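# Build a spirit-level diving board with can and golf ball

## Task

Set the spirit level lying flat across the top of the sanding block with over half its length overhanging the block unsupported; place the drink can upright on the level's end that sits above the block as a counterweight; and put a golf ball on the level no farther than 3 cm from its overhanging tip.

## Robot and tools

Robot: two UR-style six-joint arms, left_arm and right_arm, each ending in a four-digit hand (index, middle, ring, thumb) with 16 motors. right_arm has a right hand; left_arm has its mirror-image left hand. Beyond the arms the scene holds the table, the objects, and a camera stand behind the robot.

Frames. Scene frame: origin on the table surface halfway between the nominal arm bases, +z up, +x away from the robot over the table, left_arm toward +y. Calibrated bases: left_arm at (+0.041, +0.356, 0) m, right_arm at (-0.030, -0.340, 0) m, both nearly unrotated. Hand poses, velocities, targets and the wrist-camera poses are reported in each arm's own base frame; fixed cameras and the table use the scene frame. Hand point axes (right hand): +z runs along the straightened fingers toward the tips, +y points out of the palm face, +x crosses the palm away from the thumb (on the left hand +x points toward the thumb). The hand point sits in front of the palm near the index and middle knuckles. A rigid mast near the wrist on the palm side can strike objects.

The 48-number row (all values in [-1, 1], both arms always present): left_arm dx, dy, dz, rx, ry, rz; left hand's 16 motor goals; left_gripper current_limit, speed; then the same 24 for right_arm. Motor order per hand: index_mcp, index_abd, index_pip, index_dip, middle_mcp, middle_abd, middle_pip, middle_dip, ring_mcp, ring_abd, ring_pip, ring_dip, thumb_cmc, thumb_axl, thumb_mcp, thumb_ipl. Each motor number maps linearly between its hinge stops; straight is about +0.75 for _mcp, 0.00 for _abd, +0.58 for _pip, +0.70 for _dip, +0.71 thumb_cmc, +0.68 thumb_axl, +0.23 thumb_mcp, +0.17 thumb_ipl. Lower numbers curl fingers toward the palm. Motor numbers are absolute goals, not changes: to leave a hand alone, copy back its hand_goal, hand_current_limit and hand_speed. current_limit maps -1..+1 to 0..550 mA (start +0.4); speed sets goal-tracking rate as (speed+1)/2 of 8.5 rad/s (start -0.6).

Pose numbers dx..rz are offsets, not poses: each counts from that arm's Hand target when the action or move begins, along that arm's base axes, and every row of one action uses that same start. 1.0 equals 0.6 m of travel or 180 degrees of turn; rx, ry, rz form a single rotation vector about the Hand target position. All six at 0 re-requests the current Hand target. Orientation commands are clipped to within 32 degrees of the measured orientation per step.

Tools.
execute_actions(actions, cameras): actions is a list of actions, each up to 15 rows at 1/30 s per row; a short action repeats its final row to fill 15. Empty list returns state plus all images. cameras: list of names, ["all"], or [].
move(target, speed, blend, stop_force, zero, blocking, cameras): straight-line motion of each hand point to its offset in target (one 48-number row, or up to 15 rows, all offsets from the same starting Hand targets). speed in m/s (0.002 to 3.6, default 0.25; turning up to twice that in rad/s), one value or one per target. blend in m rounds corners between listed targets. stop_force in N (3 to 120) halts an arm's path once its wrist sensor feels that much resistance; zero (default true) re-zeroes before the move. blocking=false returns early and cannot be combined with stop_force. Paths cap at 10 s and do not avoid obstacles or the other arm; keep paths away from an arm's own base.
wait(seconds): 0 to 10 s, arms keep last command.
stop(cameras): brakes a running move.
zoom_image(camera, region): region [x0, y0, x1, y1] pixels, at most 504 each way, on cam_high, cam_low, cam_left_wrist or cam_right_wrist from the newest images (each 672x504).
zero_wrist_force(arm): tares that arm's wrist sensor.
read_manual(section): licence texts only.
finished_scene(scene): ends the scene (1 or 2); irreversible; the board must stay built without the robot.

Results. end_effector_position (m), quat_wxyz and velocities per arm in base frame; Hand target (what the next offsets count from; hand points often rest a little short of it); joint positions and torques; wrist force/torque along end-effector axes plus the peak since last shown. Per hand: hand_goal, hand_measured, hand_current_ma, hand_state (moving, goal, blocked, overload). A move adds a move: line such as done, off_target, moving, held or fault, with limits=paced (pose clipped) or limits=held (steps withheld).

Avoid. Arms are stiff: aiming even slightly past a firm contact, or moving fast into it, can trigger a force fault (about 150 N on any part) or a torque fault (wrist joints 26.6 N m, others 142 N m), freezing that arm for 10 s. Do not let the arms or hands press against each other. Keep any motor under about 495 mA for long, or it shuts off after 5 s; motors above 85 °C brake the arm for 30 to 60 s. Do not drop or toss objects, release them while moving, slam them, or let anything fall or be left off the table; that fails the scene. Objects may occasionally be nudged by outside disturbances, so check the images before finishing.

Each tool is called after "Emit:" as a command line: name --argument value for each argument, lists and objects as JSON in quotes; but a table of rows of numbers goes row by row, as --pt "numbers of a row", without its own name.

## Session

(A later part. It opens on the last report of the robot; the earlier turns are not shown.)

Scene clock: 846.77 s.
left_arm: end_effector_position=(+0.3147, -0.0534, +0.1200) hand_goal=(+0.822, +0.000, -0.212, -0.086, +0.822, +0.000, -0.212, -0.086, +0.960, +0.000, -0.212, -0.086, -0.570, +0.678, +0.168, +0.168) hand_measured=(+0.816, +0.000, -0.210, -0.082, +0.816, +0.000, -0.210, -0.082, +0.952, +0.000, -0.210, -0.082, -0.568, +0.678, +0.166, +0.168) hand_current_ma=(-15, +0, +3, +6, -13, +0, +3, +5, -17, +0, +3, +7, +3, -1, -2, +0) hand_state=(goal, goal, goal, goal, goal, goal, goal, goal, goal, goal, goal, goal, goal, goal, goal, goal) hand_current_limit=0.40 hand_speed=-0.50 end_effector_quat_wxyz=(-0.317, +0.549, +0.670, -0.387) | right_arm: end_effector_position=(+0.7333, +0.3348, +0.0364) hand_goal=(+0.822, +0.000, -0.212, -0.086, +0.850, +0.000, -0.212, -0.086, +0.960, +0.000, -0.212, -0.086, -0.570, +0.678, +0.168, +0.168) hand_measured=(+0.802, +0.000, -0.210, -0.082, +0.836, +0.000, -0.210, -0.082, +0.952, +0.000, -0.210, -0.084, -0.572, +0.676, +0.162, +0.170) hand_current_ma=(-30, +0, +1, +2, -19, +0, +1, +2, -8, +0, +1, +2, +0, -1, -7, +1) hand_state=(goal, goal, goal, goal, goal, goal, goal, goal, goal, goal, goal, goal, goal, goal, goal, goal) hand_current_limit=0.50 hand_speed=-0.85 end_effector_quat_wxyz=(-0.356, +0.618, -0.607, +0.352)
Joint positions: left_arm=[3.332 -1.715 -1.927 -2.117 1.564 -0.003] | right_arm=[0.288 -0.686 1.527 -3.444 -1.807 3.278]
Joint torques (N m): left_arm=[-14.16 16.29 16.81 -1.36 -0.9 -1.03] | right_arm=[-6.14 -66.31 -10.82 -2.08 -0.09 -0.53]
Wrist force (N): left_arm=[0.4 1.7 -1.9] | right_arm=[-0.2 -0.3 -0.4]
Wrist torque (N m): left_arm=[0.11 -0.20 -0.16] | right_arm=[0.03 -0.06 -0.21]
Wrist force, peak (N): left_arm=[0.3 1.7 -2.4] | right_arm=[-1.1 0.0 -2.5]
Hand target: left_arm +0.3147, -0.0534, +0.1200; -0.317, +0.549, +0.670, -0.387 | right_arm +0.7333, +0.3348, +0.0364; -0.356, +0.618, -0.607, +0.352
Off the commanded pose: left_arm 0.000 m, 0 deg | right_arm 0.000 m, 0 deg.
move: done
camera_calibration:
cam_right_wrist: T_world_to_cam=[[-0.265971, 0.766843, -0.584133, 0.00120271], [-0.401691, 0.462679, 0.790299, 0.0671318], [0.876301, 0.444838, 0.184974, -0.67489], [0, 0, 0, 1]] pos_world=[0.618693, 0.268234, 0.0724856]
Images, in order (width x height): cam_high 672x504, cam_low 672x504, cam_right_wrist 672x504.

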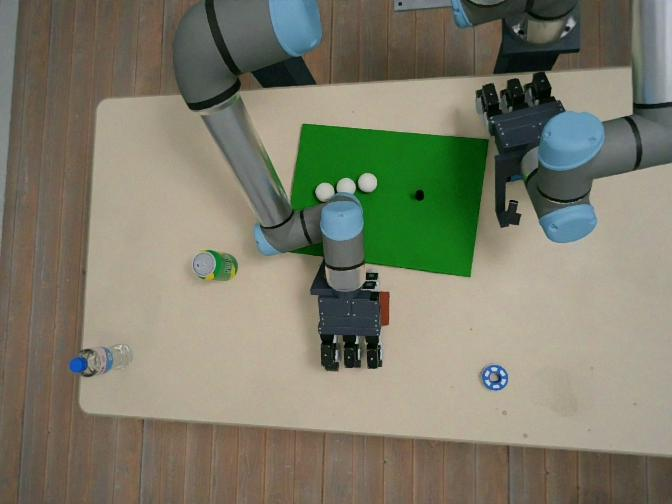

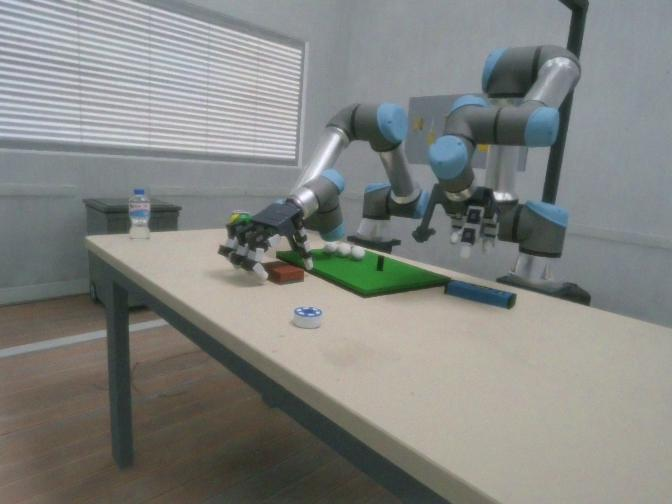

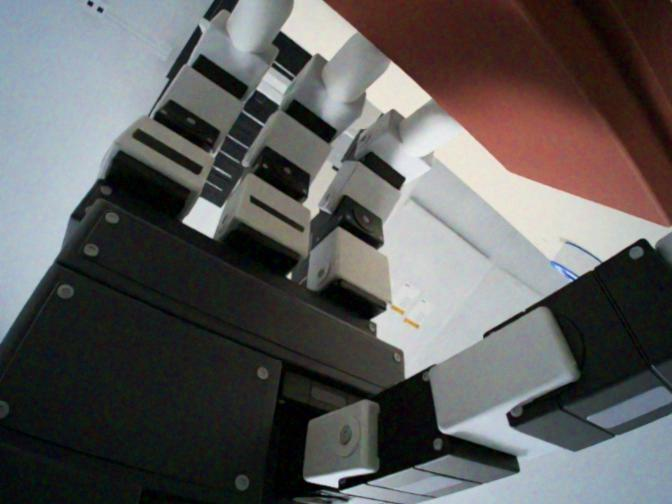

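Emit:
move --pt "0 0 0 0 0 0 0.822 0 -0.212 -0.087 0.822 0 -0.212 -0.087 0.959 0 -0.212 -0.087 -0.571 0.678 0.1685 0.168 0.4 -0.5 0 0 0.35 0 0 0 0.822 0 -0.212 -0.087 0.822 0 -0.212 -0.087 0.959 0 -0.212 -0.087 -0.571 0.678 0.1685 0.168 0.5 -0.6" --pt "0 0 -0.083 0 0 0 0.822 0 -0.212 -0.087 0.822 0 -0.212 -0.087 0.959 0 -0.212 -0.087 -0.571 0.678 0.1685 0.168 0.4 -0.5 -0.1325 -0.5758 0.35 0 0 0 0.822 0 -0.212 -0.087 0.822 0 -0.212 -0.087 0.959 0 -0.212 -0.087 -0.571 0.678 0.1685 0.168 0.5 -0.6" --speed '[0.2,0.35]' --blend '[0.03,0]' --cameras '["all"]'

Emit:
zoom_image --camera "cam_high" --region '[290, 240, 430, 350]'

Emit:
zoom_image --camera "cam_high" --region '[120, 140, 290, 320]'

Emit:
zoom_image --camera "cam_low" --region '[400, 200, 560, 330]'

Scene clock: 897.03 s.
left_arm: end_effector_position=(+0.3147, -0.0534, +0.0702) hand_goal=(+0.822, +0.000, -0.212, -0.086, +0.822, +0.000, -0.212, -0.086, +0.960, +0.000, -0.212, -0.086, -0.570, +0.678, +0.168, +0.168) hand_measured=(+0.816, +0.000, -0.210, -0.082, +0.816, +0.000, -0.210, -0.082, +0.952, +0.000, -0.210, -0.082, -0.568, +0.678, +0.166, +0.168) hand_current_ma=(-15, +0, +3, +6, -13, +0, +3, +5, -17, +0, +3, +7, +3, -1, -2, +0) hand_state=(goal, goal, goal, goal, goal, goal, goal, goal, goal, goal, goal, goal, goal, goal, goal, goal) hand_current_limit=0.40 hand_speed=-0.50 end_effector_quat_wxyz=(-0.317, +0.549, +0.670, -0.387) | right_arm: end_effector_position=(+0.6537, -0.0106, +0.2464) hand_goal=(+0.822, +0.000, -0.212, -0.086, +0.822, +0.000, -0.212, -0.086, +0.960, +0.000, -0.212, -0.086, -0.570, +0.678, +0.168, +0.168) hand_measured=(+0.804, +0.000, -0.210, -0.082, +0.816, +0.000, -0.210, -0.082, +0.952, +0.000, -0.210, -0.084, -0.570, +0.676, +0.162, +0.170) hand_current_ma=(-24, +0, +1, +2, -5, +0, +1, +2, -8, +0, +1, +2, +0, -1, -6, +1) hand_state=(goal, goal, goal, goal, goal, goal, goal, goal, goal, goal, goal, goal, goal, goal, goal, goal) hand_current_limit=0.50 hand_speed=-0.60 end_effector_quat_wxyz=(-0.356, +0.618, -0.607, +0.352)
Joint positions: left_arm=[3.332 -1.784 -1.994 -1.981 1.564 -0.003] | right_arm=[-0.341 -1.317 1.925 -3.198 -1.264 2.955]
Joint torques (N m): left_arm=[-11.85 34.47 26.04 -3.2 -0.35 -0.47] | right_arm=[-8.54 -22.1 -32.56 -4.33 1.99 -0.66]
Wrist force (N): left_arm=[0.3 1.7 -1.9] | right_arm=[0.1 0.1 -0.3]
Wrist torque (N m): left_arm=[0.12 -0.18 -0.17] | right_arm=[0.13 -0.09 -0.22]
Wrist force, peak (N): left_arm=[0.2 2.2 -2.0] | right_arm=[-2.5 -1.9 -0.7]
Hand target: left_arm +0.3147, -0.0534, +0.0702; -0.317, +0.549, +0.670, -0.387 | right_arm +0.6538, -0.0107, +0.2464; -0.356, +0.618, -0.607, +0.352
Off the commanded pose: left_arm 0.000 m, 0 deg | right_arm 0.000 m, 0 deg.
move: done
camera_calibration:
cam_left_wrist: T_world_to_cam=[[-0.11822, -0.824731, 0.55303, -0.0818503], [0.228752, 0.519336, 0.823385, -0.143723], [-0.96628, 0.223848, 0.127263, 0.432124], [0, 0, 0, 1]] pos_world=[0.440753, -0.089594, 0.108611]
cam_right_wrist: T_world_to_cam=[[-0.265824, 0.766935, -0.58408, 0.367564], [-0.401567, 0.462718, 0.790339, 0.0288902], [0.876403, 0.444638, 0.184974, -0.49051], [0, 0, 0, 1]] pos_world=[0.539192, -0.0771667, 0.282585]

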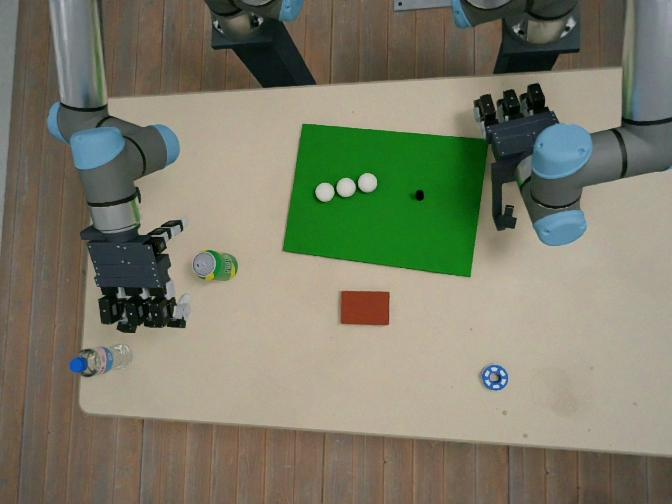

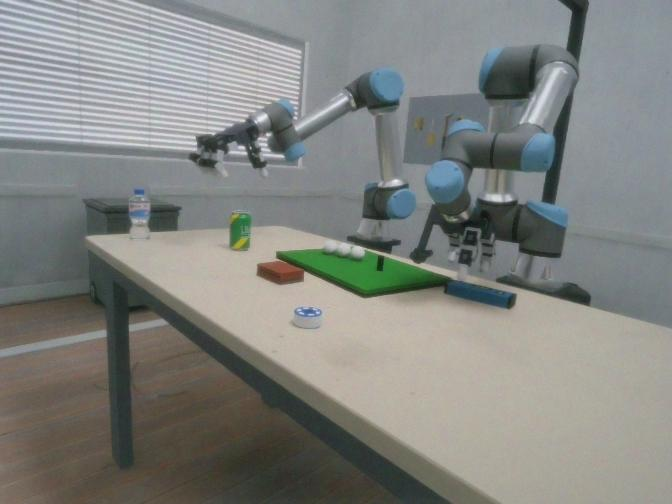

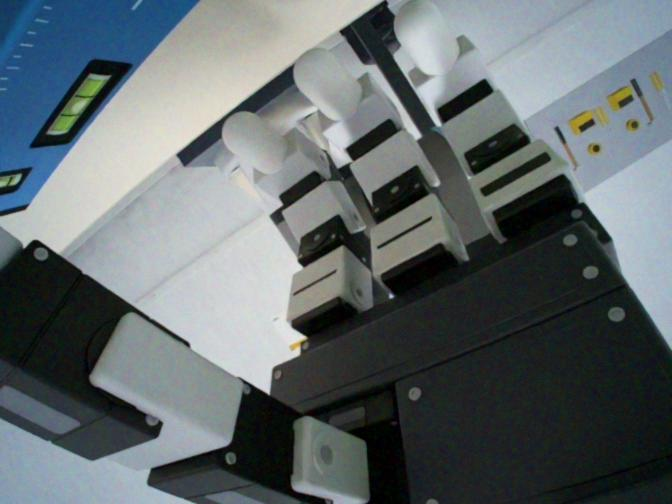

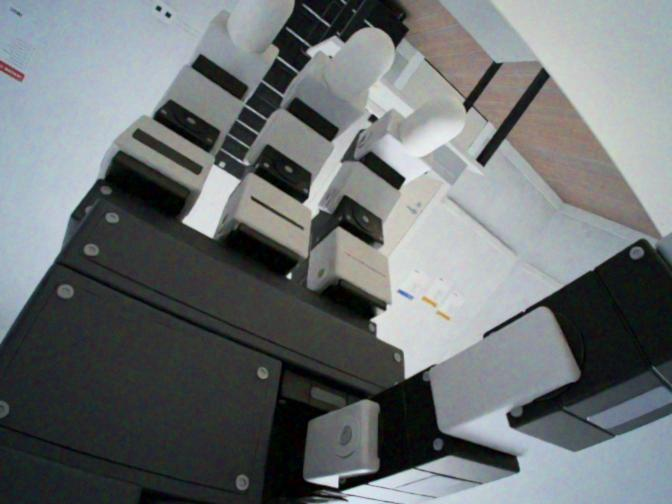

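Scaled by 3.600 from the camera's 672x504 image, which has a finer 960x720 frame.

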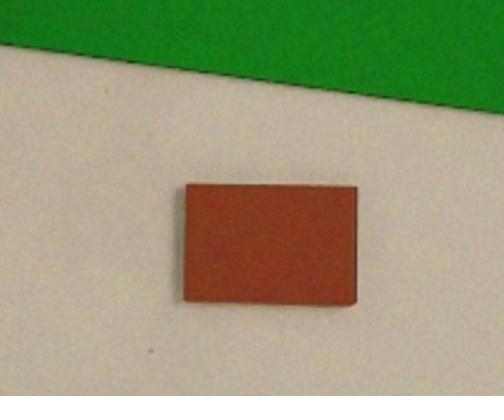

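Scaled by 2.800 from the camera's 672x504 image, which has a finer 960x720 frame.

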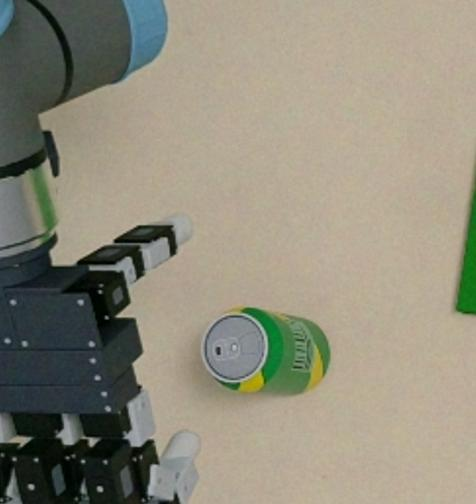

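Scaled by 3.150 from the camera's 672x504 image, which has a finer 960x720 frame.

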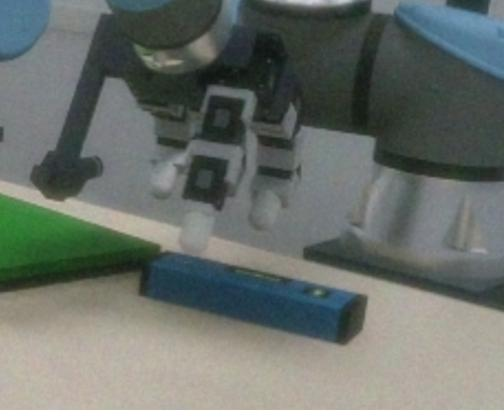

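Emit:
move --pt "-0.0145 0.0568 0 0 0 0 0.822 0 -0.212 -0.087 0.822 0 -0.212 -0.087 0.959 0 -0.212 -0.087 -0.571 0.678 0.1685 0.168 0.4 -0.5 0 0 -0.07 0 0 0 0.822 0 -0.212 -0.087 0.822 0 -0.212 -0.087 0.959 0 -0.212 -0.087 -0.571 0.678 0.1685 0.168 0.5 -0.6" --pt "-0.0145 0.0568 -0.0653 0 0 0 0.822 0 -0.212 -0.087 0.822 0 -0.212 -0.087 0.959 0 -0.212 -0.087 -0.571 0.678 0.1685 0.168 0.4 -0.5 0 0 -0.135 0 0 0 0.822 0 -0.212 -0.087 0.822 0 -0.212 -0.087 0.959 0 -0.212 -0.087 -0.571 0.678 0.1685 0.168 0.5 -0.6" --speed 0.1 --blend '[0.01,0]' --stop_force 8 --cameras '["all"]'

Emit:
zoom_image --camera "cam_low" --region '[400, 200, 560, 330]'

Emit:
zoom_image --camera "cam_low" --region '[190, 150, 310, 270]'

Scene clock: 947.67 s.
left_arm: end_effector_position=(+0.3060, -0.0193, +0.0310) hand_goal=(+0.822, +0.000, -0.212, -0.086, +0.822, +0.000, -0.212, -0.086, +0.960, +0.000, -0.212, -0.086, -0.570, +0.678, +0.168, +0.168) hand_measured=(+0.816, +0.000, -0.210, -0.082, +0.816, +0.000, -0.210, -0.082, +0.952, +0.000, -0.210, -0.082, -0.568, +0.678, +0.166, +0.168) hand_current_ma=(-15, +0, +3, +6, -13, +0, +3, +5, -17, +0, +3, +7, +2, -1, -2, +0) hand_state=(goal, goal, goal, goal, goal, goal, goal, goal, goal, goal, goal, goal, goal, goal, goal, goal) hand_current_limit=0.40 hand_speed=-0.50 end_effector_quat_wxyz=(-0.317, +0.549, +0.670, -0.387) | right_arm: end_effector_position=(+0.6538, -0.0107, +0.1654) hand_goal=(+0.822, +0.000, -0.212, -0.086, +0.822, +0.000, -0.212, -0.086, +0.960, +0.000, -0.212, -0.086, -0.570, +0.678, +0.168, +0.168) hand_measured=(+0.806, +0.000, -0.210, -0.082, +0.816, +0.000, -0.210, -0.082, +0.952, +0.000, -0.210, -0.084, -0.570, +0.676, +0.162, +0.170) hand_current_ma=(-24, +0, +1, +2, -5, +0, +1, +2, -8, +0, +1, +2, +0, -1, -6, +1) hand_state=(goal, goal, goal, goal, goal, goal, goal, goal, goal, goal, goal, goal, goal, goal, goal, goal) hand_current_limit=0.50 hand_speed=-0.60 end_effector_quat_wxyz=(-0.356, +0.618, -0.607, +0.352)
Joint positions: left_arm=[3.41 -1.827 -2.066 -1.864 1.632 0.036] | right_arm=[-0.342 -1.182 2.002 -3.411 -1.264 2.955]
Joint torques (N m): left_arm=[-13.83 27.78 24.15 2.36 -1.48 -1.93] | right_arm=[0.76 -48.38 -29.85 -4.4 1.48 1.49]
Wrist force (N): left_arm=[0.3 1.6 -1.4] | right_arm=[-0.3 0.3 -0.2]
Wrist torque (N m): left_arm=[0.07 -0.16 -0.17] | right_arm=[0.09 -0.06 -0.26]
Wrist force, peak (N): left_arm=[-0.9 2.3 -2.0] | right_arm=[0.0 -1.4 -0.9]
Hand target: left_arm +0.3060, -0.0193, +0.0310; -0.317, +0.549, +0.670, -0.387 | right_arm +0.6538, -0.0107, +0.1654; -0.356, +0.618, -0.607, +0.352
Off the commanded pose: left_arm 0.000 m, 0 deg | right_arm 0.000 m, 0 deg.
move: done
camera_calibration:
cam_left_wrist: T_world_to_cam=[[-0.118185, -0.824746, 0.553015, -0.0331472], [0.228599, 0.519362, 0.823411, -0.127182], [-0.96632, 0.223734, 0.127155, 0.421079], [0, 0, 0, 1]] pos_world=[0.432053, -0.0554941, 0.0695113]
cam_right_wrist: T_world_to_cam=[[-0.265897, 0.766842, -0.584168, 0.320322], [-0.401775, 0.462688, 0.790251, 0.0931604], [0.876285, 0.44483, 0.185071, -0.475406], [0, 0, 0, 1]] pos_world=[0.539193, -0.0772664, 0.201486]

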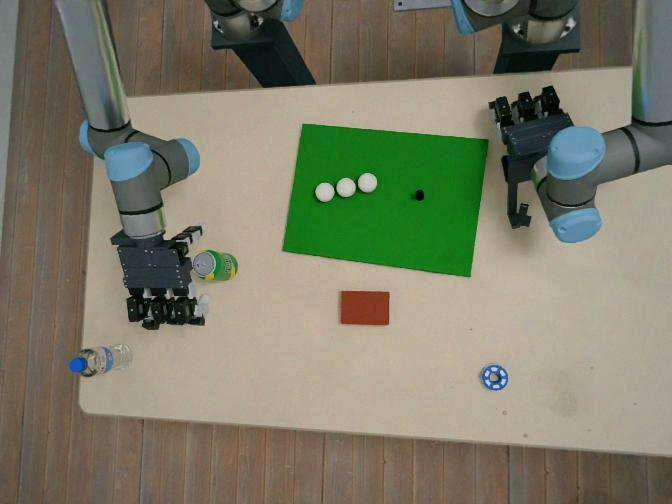

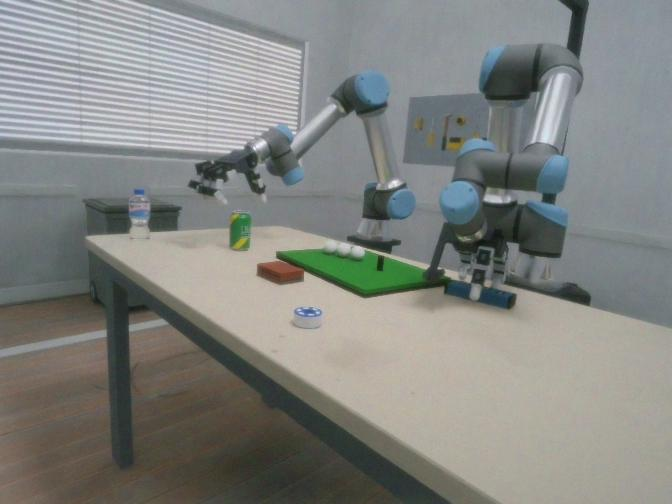

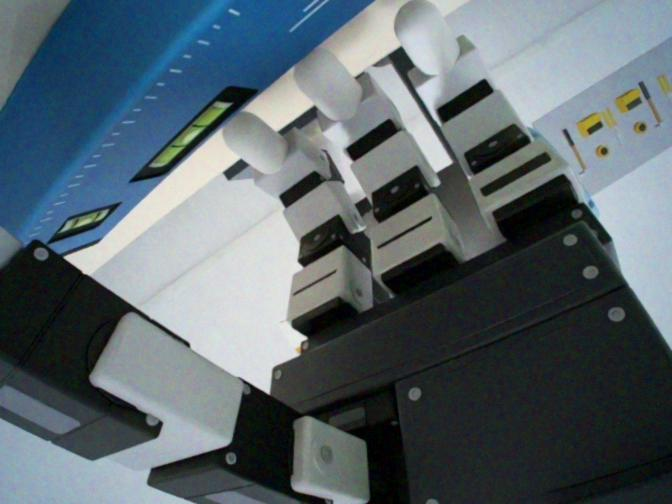

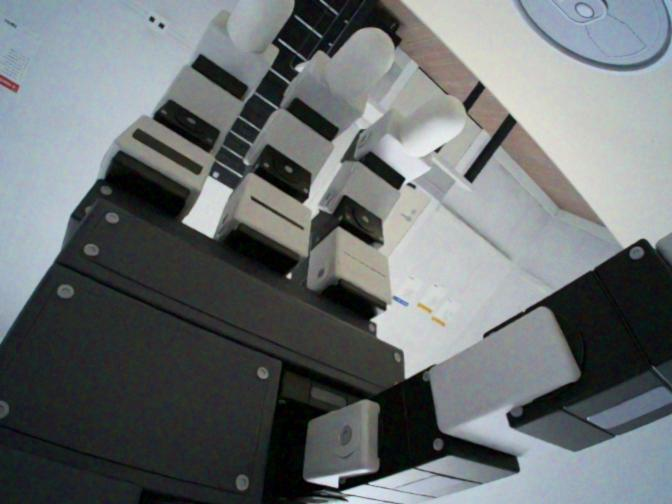

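Scaled by 3.150 from the camera's 672x504 image, which has a finer 960x720 frame.

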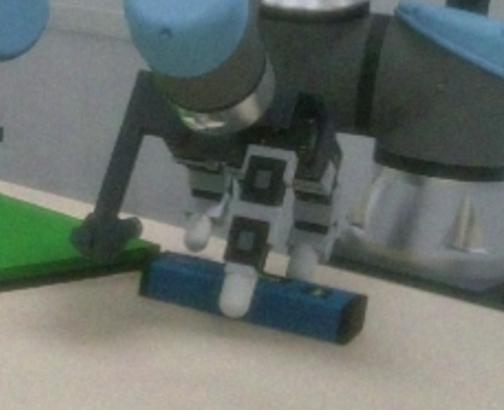

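Scaled by 4.200 from the camera's 672x504 image, which has a finer 960x720 frame.

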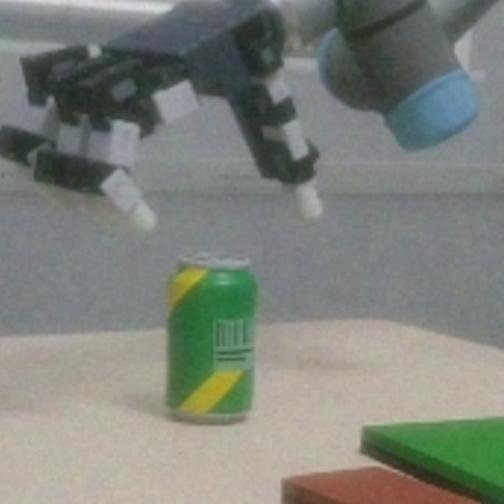

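Emit:
move --target '[-0.0017,0.0082,0,0,0,0,0.822,0,-0.212,-0.087,0.822,0,-0.212,-0.087,0.959,0,-0.212,-0.087,-0.571,0.678,0.1685,0.168,0.4,-0.5,0,0,-0.163,0,0,0,0.822,0,-0.212,-0.087,0.822,0,-0.212,-0.087,0.959,0,-0.212,-0.087,-0.571,0.678,0.1685,0.168,0.5,-0.6]' --speed 0.08 --stop_force 8

Emit:
move --target '[0,0,0,0,0,0,0.384,0,-0.212,-0.087,0.384,0,-0.212,-0.087,0.959,0,-0.212,-0.087,-0.571,0.678,-0.281,0.168,0.7,-0.85,0,0,0,0,0,0,0.342,0,-0.212,-0.087,0.342,0,-0.212,-0.087,0.959,0,-0.212,-0.087,-0.571,0.678,-0.247,0.168,0.7,-0.85]' --speed 0.08 --cameras '["all"]'

Emit:
zoom_image --camera "cam_low" --region '[400, 200, 560, 330]'

Emit:
zoom_image --camera "cam_low" --region '[190, 150, 310, 270]'

Scene clock: 997.07 s.
left_arm: end_effector_position=(+0.3050, -0.0143, +0.0310) hand_goal=(+0.822, +0.000, -0.212, -0.086, +0.822, +0.000, -0.212, -0.086, +0.960, +0.000, -0.212, -0.086, -0.570, +0.678, +0.168, +0.168) hand_measured=(+0.816, +0.000, -0.210, -0.082, +0.816, +0.000, -0.210, -0.082, +0.952, +0.000, -0.210, -0.082, -0.568, +0.678, +0.166, +0.168) hand_current_ma=(-15, +0, +3, +6, -13, +0, +3, +5, -17, +0, +3, +7, +2, -1, -2, +0) hand_state=(goal, goal, goal, goal, goal, goal, goal, goal, goal, goal, goal, goal, goal, goal, goal, goal) hand_current_limit=0.40 hand_speed=-0.50 end_effector_quat_wxyz=(-0.317, +0.549, +0.670, -0.387) | right_arm: end_effector_position=(+0.6538, -0.0107, +0.0676) hand_goal=(+0.822, +0.000, -0.212, -0.086, +0.822, +0.000, -0.212, -0.086, +0.960, +0.000, -0.212, -0.086, -0.570, +0.678, +0.168, +0.168) hand_measured=(+0.806, +0.000, -0.210, -0.082, +0.816, +0.000, -0.210, -0.082, +0.952, +0.000, -0.210, -0.084, -0.570, +0.676, +0.162, +0.170) hand_current_ma=(-24, +0, +1, +2, -5, +0, +1, +2, -8, +0, +1, +2, +0, -1, -6, +1) hand_state=(goal, goal, goal, goal, goal, goal, goal, goal, goal, goal, goal, goal, goal, goal, goal, goal) hand_current_limit=0.50 hand_speed=-0.60 end_effector_quat_wxyz=(-0.356, +0.618, -0.607, +0.352)
Joint positions: left_arm=[3.421 -1.824 -2.07 -1.863 1.642 0.042] | right_arm=[-0.342 -0.975 2.04 -3.656 -1.264 2.955]
Joint torques (N m): left_arm=[-13.05 28.89 14.47 1.58 -1.37 -0.48] | right_arm=[-4.26 -52.76 -25.75 -4.11 0.82 1.46]
Wrist force (N): left_arm=[0.3 1.8 -2.0] | right_arm=[-0.7 0.1 -0.3]
Wrist torque (N m): left_arm=[0.12 -0.18 -0.17] | right_arm=[0.07 0.00 -0.27]
Wrist force, peak (N): left_arm=[0.2 2.0 -2.0] | right_arm=[-0.3 -1.0 -0.7]
Hand target: left_arm +0.3050, -0.0144, +0.0310; -0.317, +0.549, +0.670, -0.387 | right_arm +0.6538, -0.0107, +0.0676; -0.356, +0.618, -0.607, +0.352
Off the commanded pose: left_arm 0.000 m, 0 deg | right_arm 0.000 m, 0 deg.
move: done

Scene clock: 998.23 s.
left_arm: end_effector_position=(+0.3050, -0.0144, +0.0310) hand_goal=(+0.384, +0.000, -0.212, -0.086, +0.384, +0.000, -0.212, -0.086, +0.960, +0.000, -0.212, -0.086, -0.570, +0.678, -0.280, +0.168) hand_measured=(+0.464, +0.000, -0.198, -0.084, +0.464, +0.000, -0.198, -0.084, +0.952, +0.000, -0.210, -0.082, -0.566, +0.680, -0.092, +0.184) hand_current_ma=(+311, +0, +31, +3, +312, +0, +35, +2, -17, +0, +3, +7, +8, +2, +468, +57) hand_state=(blocked, goal, goal, goal, blocked, goal, goal, goal, goal, goal, goal, goal, goal, goal, blocked, goal) hand_current_limit=0.70 hand_speed=-0.85 end_effector_quat_wxyz=(-0.317, +0.549, +0.670, -0.387) | right_arm: end_effector_position=(+0.6538, -0.0107, +0.0676) hand_goal=(+0.342, +0.000, -0.212, -0.086, +0.342, +0.000, -0.212, -0.086, +0.960, +0.000, -0.212, -0.086, -0.570, +0.678, -0.246, +0.168) hand_measured=(+0.502, +0.002, -0.184, -0.084, +0.466, -0.006, -0.182, -0.084, +0.952, +0.000, -0.210, -0.084, -0.558, +0.672, -0.088, +0.184) hand_current_ma=(+468, +1, +46, +1, +426, -4, +51, +1, -8, +0, +1, +2, +14, -6, +468, +32) hand_state=(blocked, goal, blocked, goal, blocked, goal, blocked, goal, goal, goal, goal, goal, goal, goal, blocked, goal) hand_current_limit=0.70 hand_speed=-0.85 end_effector_quat_wxyz=(-0.356, +0.618, -0.607, +0.352)
Joint positions: left_arm=[3.421 -1.824 -2.07 -1.863 1.642 0.042] | right_arm=[-0.342 -0.975 2.04 -3.656 -1.264 2.955]
Joint torques (N m): left_arm=[-13.63 23.12 18.25 0.7 -1.4 -0.47] | right_arm=[-4.25 -46.02 -19.96 -1.31 0.43 1.54]
Wrist force (N): left_arm=[-0.2 -3.1 -2.1] | right_arm=[-0.2 -5.4 -1.5]
Wrist torque (N m): left_arm=[0.06 -0.11 -0.19] | right_arm=[0.21 -0.03 -0.27]
Wrist force, peak (N): left_arm=[-0.3 -3.8 -2.2] | right_arm=[-0.3 -5.3 -1.9]
Hand target: left_arm +0.3050, -0.0144, +0.0310; -0.317, +0.549, +0.670, -0.387 | right_arm +0.6538, -0.0107, +0.0676; -0.356, +0.618, -0.607, +0.352
Off the commanded pose: left_arm 0.000 m, 0 deg | right_arm 0.000 m, 0 deg.
move: done
camera_calibration:
cam_left_wrist: T_world_to_cam=[[-0.118265, -0.824728, 0.553025, -0.0291894], [0.228649, 0.51935, 0.823405, -0.12952], [-0.966299, 0.223828, 0.127153, 0.419012], [0, 0, 0, 1]] pos_world=[0.431053, -0.050594, 0.0695113]
cam_right_wrist: T_world_to_cam=[[-0.265886, 0.766829, -0.58419, 0.263271], [-0.401783, 0.462709, 0.790235, 0.170415], [0.876285, 0.44483, 0.185071, -0.457412], [0, 0, 0, 1]] pos_world=[0.539293, -0.0772664, 0.103786]

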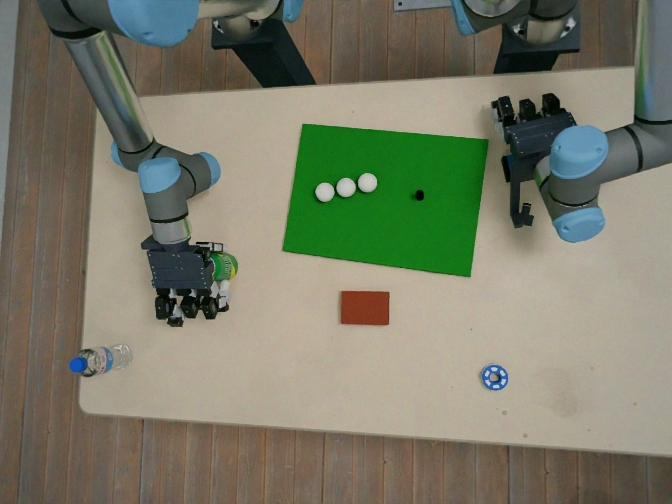

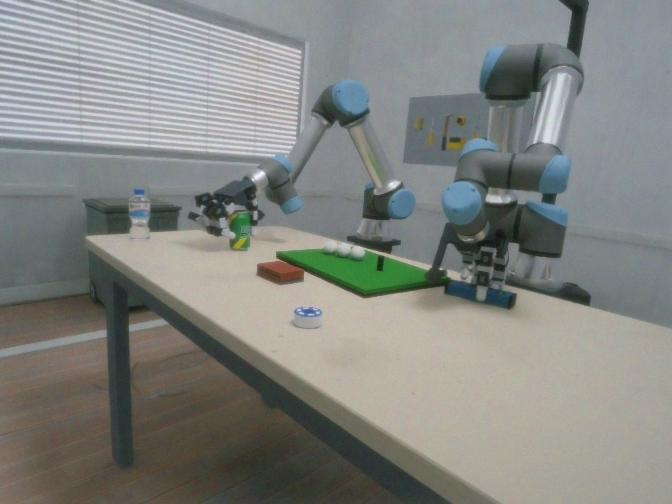

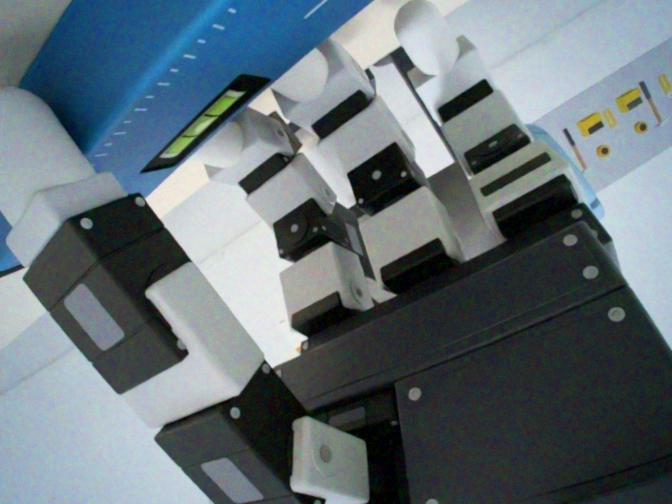

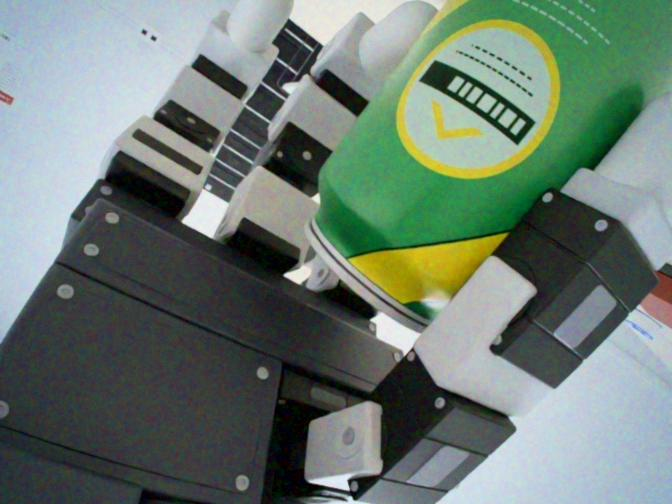

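Scaled by 3.150 from the camera's 672x504 image, which has a finer 960x720 frame.

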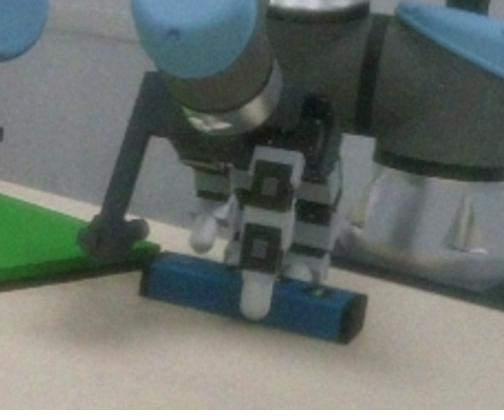

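Scaled by 4.200 from the camera's 672x504 image, which has a finer 960x720 frame.

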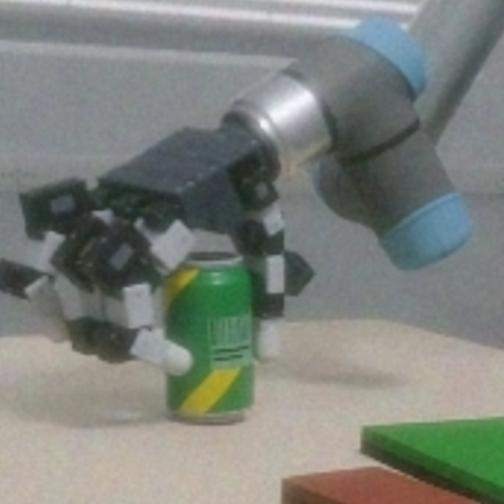

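Emit:
move --target '[0,0,0.1,0,0,0,0.384,0,-0.212,-0.087,0.384,0,-0.212,-0.087,0.959,0,-0.212,-0.087,-0.571,0.678,-0.281,0.168,0.7,-0.85,0,0,0.1,0,0,0,0.342,0,-0.212,-0.087,0.342,0,-0.212,-0.087,0.959,0,-0.212,-0.087,-0.571,0.678,-0.247,0.168,0.7,-0.85]' --speed 0.06 --cameras '["cam_low","cam_left_wrist","cam_right_wrist"]'

Emit:
zoom_image --camera "cam_low" --region '[400, 180, 560, 310]'

Emit:
zoom_image --camera "cam_low" --region '[190, 150, 310, 270]'

Scene clock: 1015.70 s.
left_arm: end_effector_position=(+0.3051, -0.0143, +0.0911) hand_goal=(+0.384, +0.000, -0.212, -0.086, +0.384, +0.000, -0.212, -0.086, +0.960, +0.000, -0.212, -0.086, -0.570, +0.678, -0.280, +0.168) hand_measured=(+0.456, +0.000, -0.188, -0.078, +0.444, +0.000, -0.188, -0.078, +0.952, +0.000, -0.210, -0.082, -0.554, +0.684, -0.092, +0.188) hand_current_ma=(+273, +0, +64, +17, +213, +0, +62, +19, -17, +0, +3, +7, +42, +15, +468, +76) hand_state=(blocked, goal, blocked, goal, blocked, goal, blocked, goal, goal, goal, goal, goal, goal, goal, blocked, blocked) hand_current_limit=0.70 hand_speed=-0.85 end_effector_quat_wxyz=(-0.317, +0.549, +0.670, -0.386) end_effector_velocity=(+0.000, +0.000, -0.001) end_effector_angular_velocity=(+0.001, -0.002, +0.000) | right_arm: end_effector_position=(+0.6539, -0.0107, +0.1278) hand_goal=(+0.342, +0.000, -0.212, -0.086, +0.342, +0.000, -0.212, -0.086, +0.960, +0.000, -0.212, -0.086, -0.570, +0.678, -0.246, +0.168) hand_measured=(+0.468, +0.006, -0.162, -0.060, +0.434, -0.012, -0.160, -0.064, +0.952, +0.000, -0.210, -0.084, -0.556, +0.672, -0.088, +0.200) hand_current_ma=(+431, +4, +103, +39, +274, -10, +109, +32, -8, +0, +1, +2, +16, -6, +468, +80) hand_state=(blocked, goal, blocked, blocked, blocked, goal, blocked, blocked, goal, goal, goal, goal, goal, goal, blocked, blocked) hand_current_limit=0.70 hand_speed=-0.85 end_effector_quat_wxyz=(-0.356, +0.617, -0.607, +0.352)
Joint positions: left_arm=[3.421 -1.726 -2 -2.031 1.642 0.042] | right_arm=[-0.342 -1.107 2.024 -3.508 -1.264 2.955]
Joint velocities: left_arm=[0 -0.001 -0.002 0.005 0 0] | right_arm=[within noise]
Joint torques (N m): left_arm=[-11.71 15.92 9.4 2.39 -1.43 -0.37] | right_arm=[-0.68 -29.76 -12.95 -5.06 -1.25 -1.15]
Wrist force (N): left_arm=[0.2 2.7 -1.2] | right_arm=[-0.4 3.9 1.5]
Wrist torque (N m): left_arm=[0.13 -0.16 -0.18] | right_arm=[0.26 -0.02 -0.27]
Wrist force, peak (N): left_arm=[-0.2 -3.8 -1.9] | right_arm=[-0.5 -6.0 -1.7]
Hand target: left_arm +0.3050, -0.0144, +0.0910; -0.317, +0.549, +0.670, -0.387 | right_arm +0.6538, -0.0107, +0.1276; -0.356, +0.618, -0.607, +0.352
Off the commanded pose: left_arm 0.000 m, 0 deg | right_arm 0.000 m, 0 deg.
move: done
camera_calibration:
cam_left_wrist: T_world_to_cam=[[-0.118307, -0.824756, 0.552975, -0.0623909], [0.228432, 0.519344, 0.823469, -0.178944], [-0.966345, 0.223739, 0.126958, 0.411507], [0, 0, 0, 1]] pos_world=[0.431153, -0.0505941, 0.129611]
cam_right_wrist: T_world_to_cam=[[-0.265708, 0.766793, -0.584318, 0.298304], [-0.401973, 0.462783, 0.790095, 0.123053], [0.876252, 0.444814, 0.185265, -0.46855], [0, 0, 0, 1]] pos_world=[0.539293, -0.0772664, 0.163887]
Images, in order (width x height): cam_low 672x504, cam_left_wrist 672x504, cam_right_wrist 672x504.

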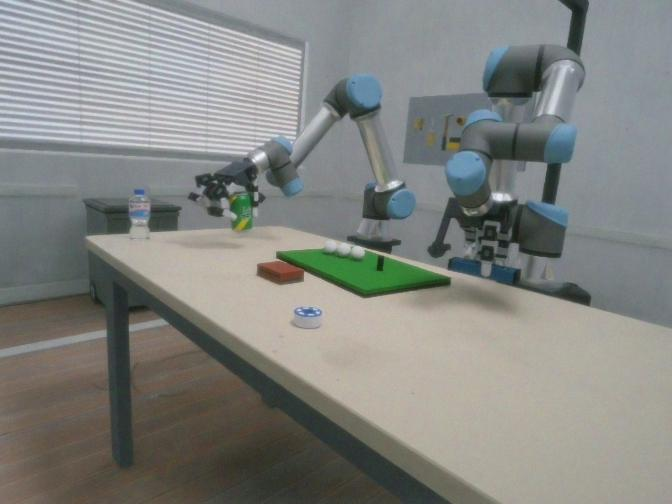

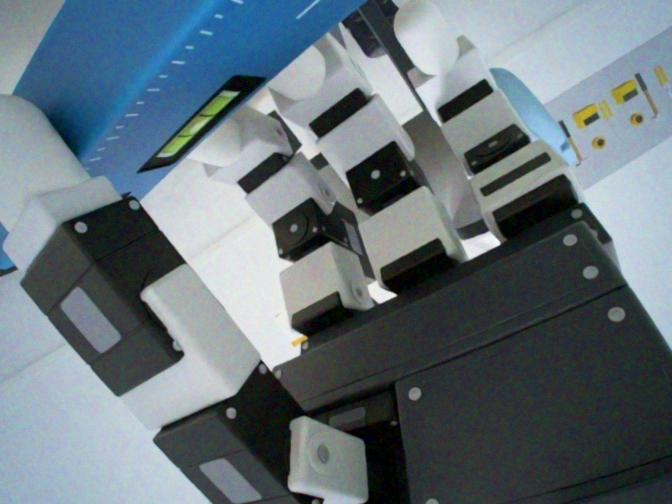

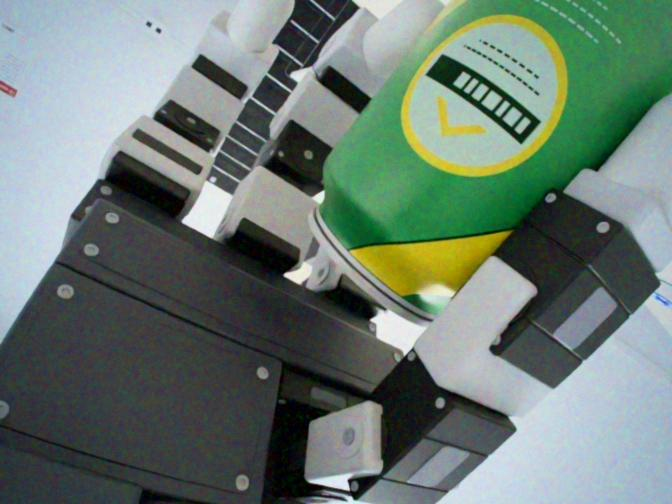

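Scaled by 3.150 from the camera's 672x504 image, which has a finer 960x720 frame.

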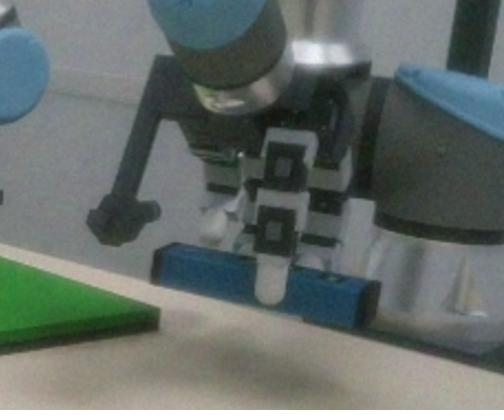

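Scaled by 4.200 from the camera's 672x504 image, which has a finer 960x720 frame.

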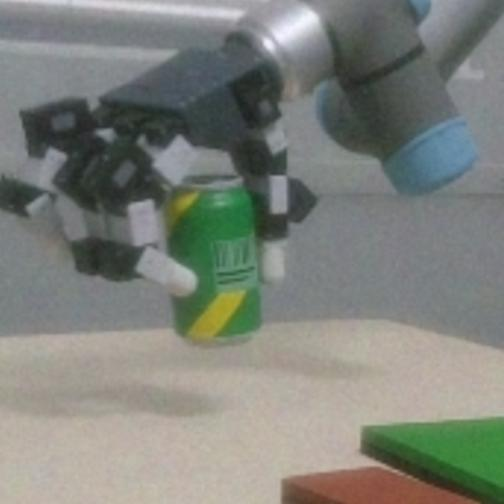

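Emit:
move --pt "0.19 -0.17 0.26 0 0 0.25 0.384 0 -0.212 -0.087 0.384 0 -0.212 -0.087 0.959 0 -0.212 -0.087 -0.571 0.678 -0.281 0.168 0.7 -0.85 0.06 0.04 0.1 0 0 0 0.342 0 -0.212 -0.087 0.342 0 -0.212 -0.087 0.959 0 -0.212 -0.087 -0.571 0.678 -0.247 0.168 0.7 -0.85" --pt "0.41 -0.39 0.26 0 0 0.61 0.384 0 -0.212 -0.087 0.384 0 -0.212 -0.087 0.959 0 -0.212 -0.087 -0.571 0.678 -0.281 0.168 0.7 -0.85 0.12 0.08 0.14 0 0 0 0.342 0 -0.212 -0.087 0.342 0 -0.212 -0.087 0.959 0 -0.212 -0.087 -0.571 0.678 -0.247 0.168 0.7 -0.85" --speed 0.25 --blend '[0.04, 0]' --cameras '["cam_high","cam_low","cam_left_wrist"]'

Scene clock: 1078.50 s.
left_arm: end_effector_position=(+0.5509, -0.2485, +0.2470) hand_goal=(+0.384, +0.000, -0.212, -0.086, +0.384, +0.000, -0.212, -0.086, +0.960, +0.000, -0.212, -0.086, -0.570, +0.678, -0.280, +0.168) hand_measured=(+0.456, +0.000, -0.188, -0.078, +0.442, +0.000, -0.188, -0.076, +0.952, +0.000, -0.210, -0.082, -0.554, +0.684, -0.092, +0.188) hand_current_ma=(+272, +0, +66, +18, +210, +0, +63, +20, -17, +0, +3, +6, +43, +15, +467, +76) hand_state=(blocked, goal, blocked, goal, blocked, goal, blocked, goal, goal, goal, goal, goal, goal, goal, blocked, blocked) hand_current_limit=0.70 hand_speed=-0.85 end_effector_quat_wxyz=(+0.134, -0.232, +0.835, -0.481) | right_arm: end_effector_position=(+0.7258, +0.0373, +0.2116) hand_goal=(+0.342, +0.000, -0.212, -0.086, +0.342, +0.000, -0.212, -0.086, +0.960, +0.000, -0.212, -0.086, -0.570, +0.678, -0.246, +0.168) hand_measured=(+0.466, +0.006, -0.162, -0.060, +0.432, -0.012, -0.160, -0.064, +0.952, +0.000, -0.210, -0.084, -0.556, +0.672, -0.088, +0.200) hand_current_ma=(+428, +4, +104, +40, +271, -10, +110, +33, -8, +0, +1, +2, +16, -6, +467, +81) hand_state=(blocked, goal, blocked, blocked, blocked, goal, blocked, blocked, goal, goal, goal, goal, goal, goal, blocked, blocked) hand_current_limit=0.70 hand_speed=-0.85 end_effector_quat_wxyz=(-0.356, +0.618, -0.607, +0.352)
Joint positions: left_arm=[3.204 -1.741 -1.96 -0.338 0.696 -2.375] | right_arm=[-0.214 -1.118 1.746 -3.236 -1.373 3.023]
Joint torques (N m): left_arm=[12.63 34.32 15.33 4.87 -0.37 -1.83] | right_arm=[-6.59 -49.94 -10.96 -4.98 2.18 -0.87]
Wrist force (N): left_arm=[0.0 3.2 -1.0] | right_arm=[-0.2 4.2 1.8]
Wrist torque (N m): left_arm=[0.19 -0.14 -0.20] | right_arm=[0.26 -0.02 -0.23]
Wrist force, peak (N): left_arm=[0.9 3.4 0.0] | right_arm=[-0.2 4.9 1.7]
Hand target: left_arm +0.5510, -0.2484, +0.2470; +0.134, -0.232, +0.835, -0.481 | right_arm +0.7258, +0.0373, +0.2116; -0.356, +0.618, -0.607, +0.352
Off the commanded pose: left_arm 0.000 m, 0 deg | right_arm 0.000 m, 0 deg.
move: done
camera_calibration:
cam_left_wrist: T_world_to_cam=[[0.816209, 0.16789, 0.552825, -0.580783], [-0.565906, 0.0395105, 0.823523, 0.0764587], [0.116419, -0.985014, 0.127259, -0.215352], [0, 0, 0, 1]] pos_world=[0.54238, -0.117638, 0.285511]
Images, in order (width x height): cam_high 672x504, cam_low 672x504, cam_left_wrist 672x504.

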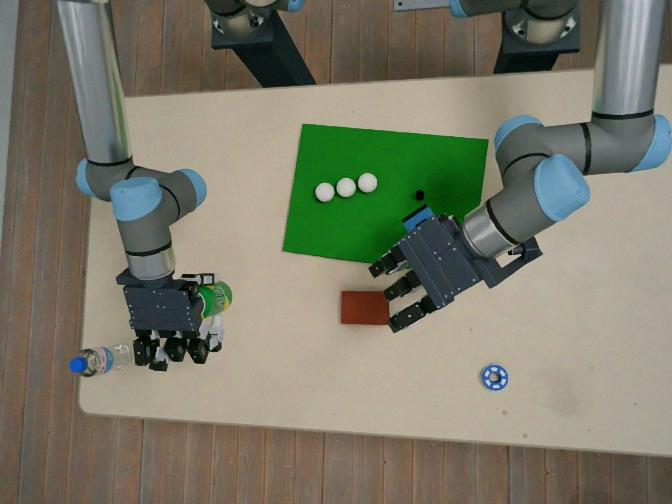

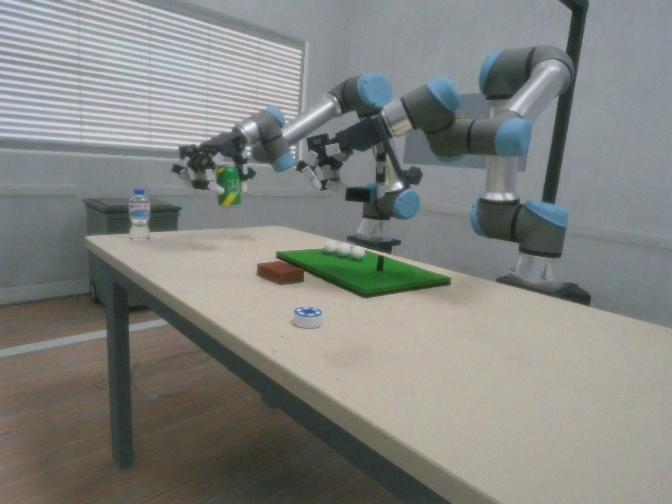

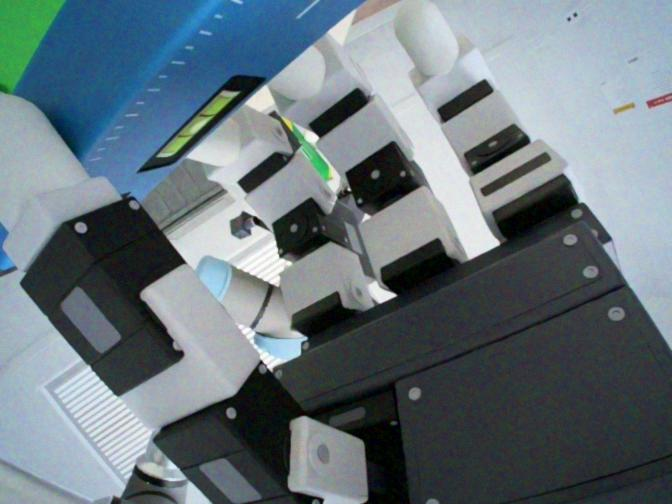

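Emit:
move --target '[0.209,-0.1477,-0.12,0,0,0.3233,0.384,0,-0.212,-0.087,0.384,0,-0.212,-0.087,0.959,0,-0.212,-0.087,-0.571,0.678,-0.281,0.168,0.7,-0.85,0,0,0,0,0,0,0.342,0,-0.212,-0.087,0.342,0,-0.212,-0.087,0.959,0,-0.212,-0.087,-0.571,0.678,-0.247,0.168,0.7,-0.85]' --speed 0.25 --cameras '["cam_high","cam_low","cam_left_wrist"]'

Emit:
zoom_image --camera "cam_high" --region '[310, 200, 470, 370]'

Emit:
zoom_image --camera "cam_low" --region '[220, 180, 400, 310]'

Scene clock: 1095.33 s.
left_arm: end_effector_position=(+0.6763, -0.3371, +0.1750) hand_goal=(+0.384, +0.000, -0.212, -0.086, +0.384, +0.000, -0.212, -0.086, +0.960, +0.000, -0.212, -0.086, -0.570, +0.678, -0.280, +0.168) hand_measured=(+0.456, +0.000, -0.188, -0.078, +0.442, +0.000, -0.188, -0.076, +0.952, +0.000, -0.210, -0.082, -0.552, +0.684, -0.092, +0.188) hand_current_ma=(+270, +0, +66, +18, +208, +0, +63, +20, -17, +0, +3, +6, +44, +16, +467, +77) hand_state=(blocked, goal, blocked, goal, blocked, goal, blocked, goal, goal, goal, goal, goal, goal, goal, blocked, blocked) hand_current_limit=0.70 hand_speed=-0.85 end_effector_quat_wxyz=(-0.351, +0.608, -0.617, +0.355) | right_arm: end_effector_position=(+0.7258, +0.0373, +0.2116) hand_goal=(+0.342, +0.000, -0.212, -0.086, +0.342, +0.000, -0.212, -0.086, +0.960, +0.000, -0.212, -0.086, -0.570, +0.678, -0.246, +0.168) hand_measured=(+0.466, +0.006, -0.162, -0.060, +0.432, -0.012, -0.160, -0.064, +0.952, +0.000, -0.210, -0.084, -0.556, +0.672, -0.088, +0.200) hand_current_ma=(+428, +4, +104, +40, +271, -10, +110, +33, -8, +0, +1, +2, +16, -6, +467, +81) hand_state=(blocked, goal, blocked, blocked, blocked, goal, blocked, blocked, goal, goal, goal, goal, goal, goal, blocked, blocked) hand_current_limit=0.70 hand_speed=-0.85 end_effector_quat_wxyz=(-0.356, +0.618, -0.607, +0.352)
Joint positions: left_arm=[2.822 -2.146 -1.657 0.116 1.835 -3.298] | right_arm=[-0.214 -1.118 1.746 -3.236 -1.373 3.023]
Joint torques (N m): left_arm=[12.59 46.05 19.37 5.73 1.28 -0.54] | right_arm=[-8.33 -56.36 -10.76 -4.96 2.06 -1.04]
Wrist force (N): left_arm=[0.2 2.6 -1.2] | right_arm=[-0.3 4.0 1.5]
Wrist torque (N m): left_arm=[0.14 -0.16 -0.18] | right_arm=[0.26 0.00 -0.24]
Wrist force, peak (N): left_arm=[0.4 3.3 -1.6] | right_arm=[-0.4 4.4 1.7]
Hand target: left_arm +0.6764, -0.3370, +0.1750; -0.351, +0.609, -0.616, +0.355 | right_arm +0.7258, +0.0373, +0.2116; -0.356, +0.618, -0.607, +0.352
Off the commanded pose: left_arm 0.000 m, 0 deg | right_arm 0.000 m, 0 deg.
move: done
camera_calibration:
cam_left_wrist: T_world_to_cam=[[0.287508, 0.781959, 0.553064, -0.0639335], [-0.331754, -0.460392, 0.823394, -0.116599], [0.898487, -0.420214, 0.127052, -0.646546], [0, 0, 0, 1]] pos_world=[0.560612, -0.275376, 0.213511]
Images, in order (width x height): cam_high 672x504, cam_low 672x504, cam_left_wrist 672x504.

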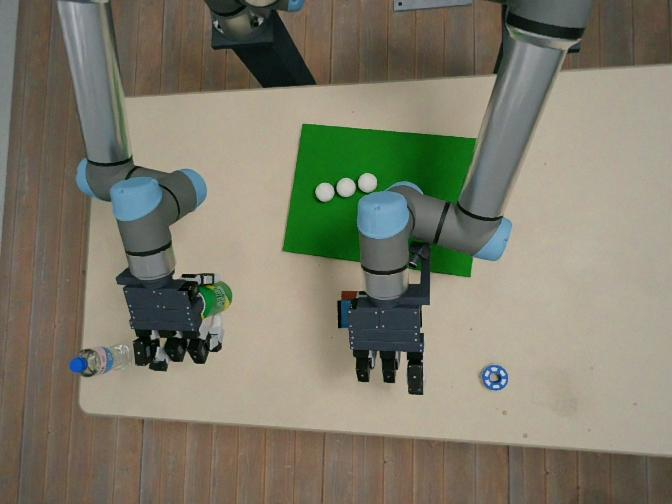

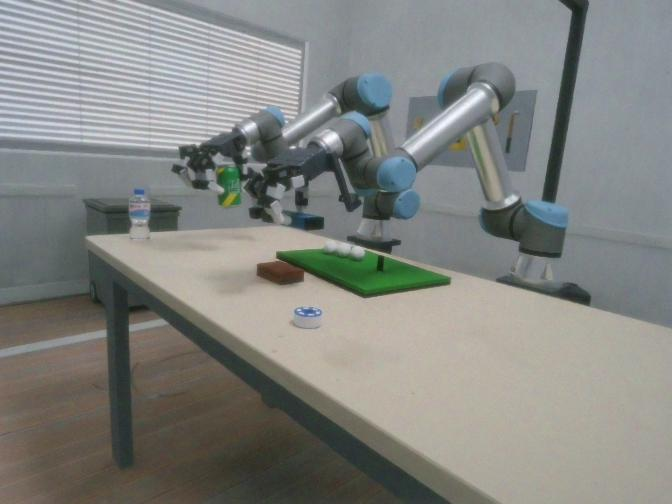

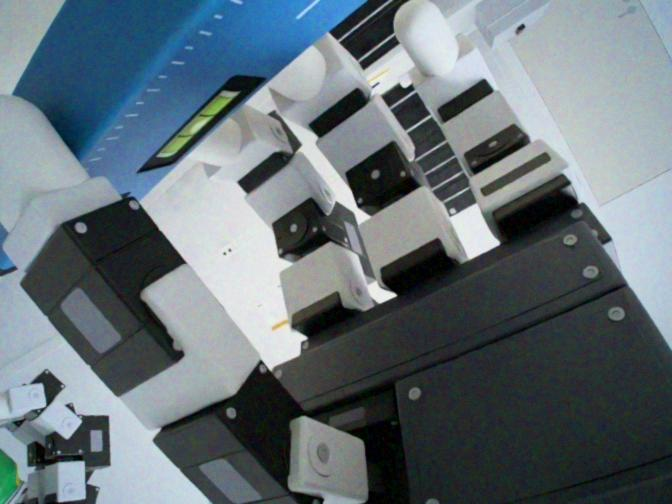

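Scaled by 2.965 from the camera's 672x504 image, which has a finer 960x720 frame.

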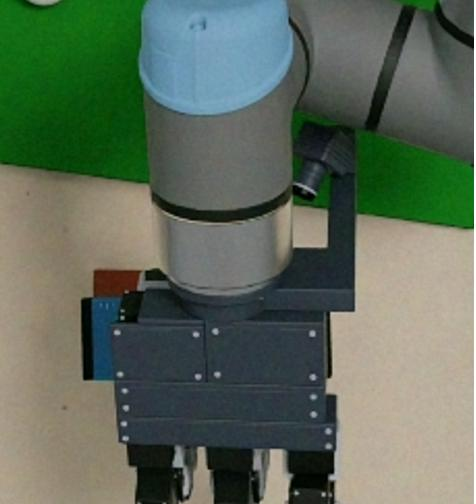

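Scaled by 2.800 from the camera's 672x504 image, which has a finer 960x720 frame.

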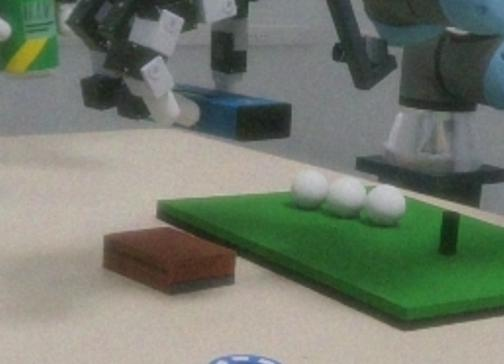

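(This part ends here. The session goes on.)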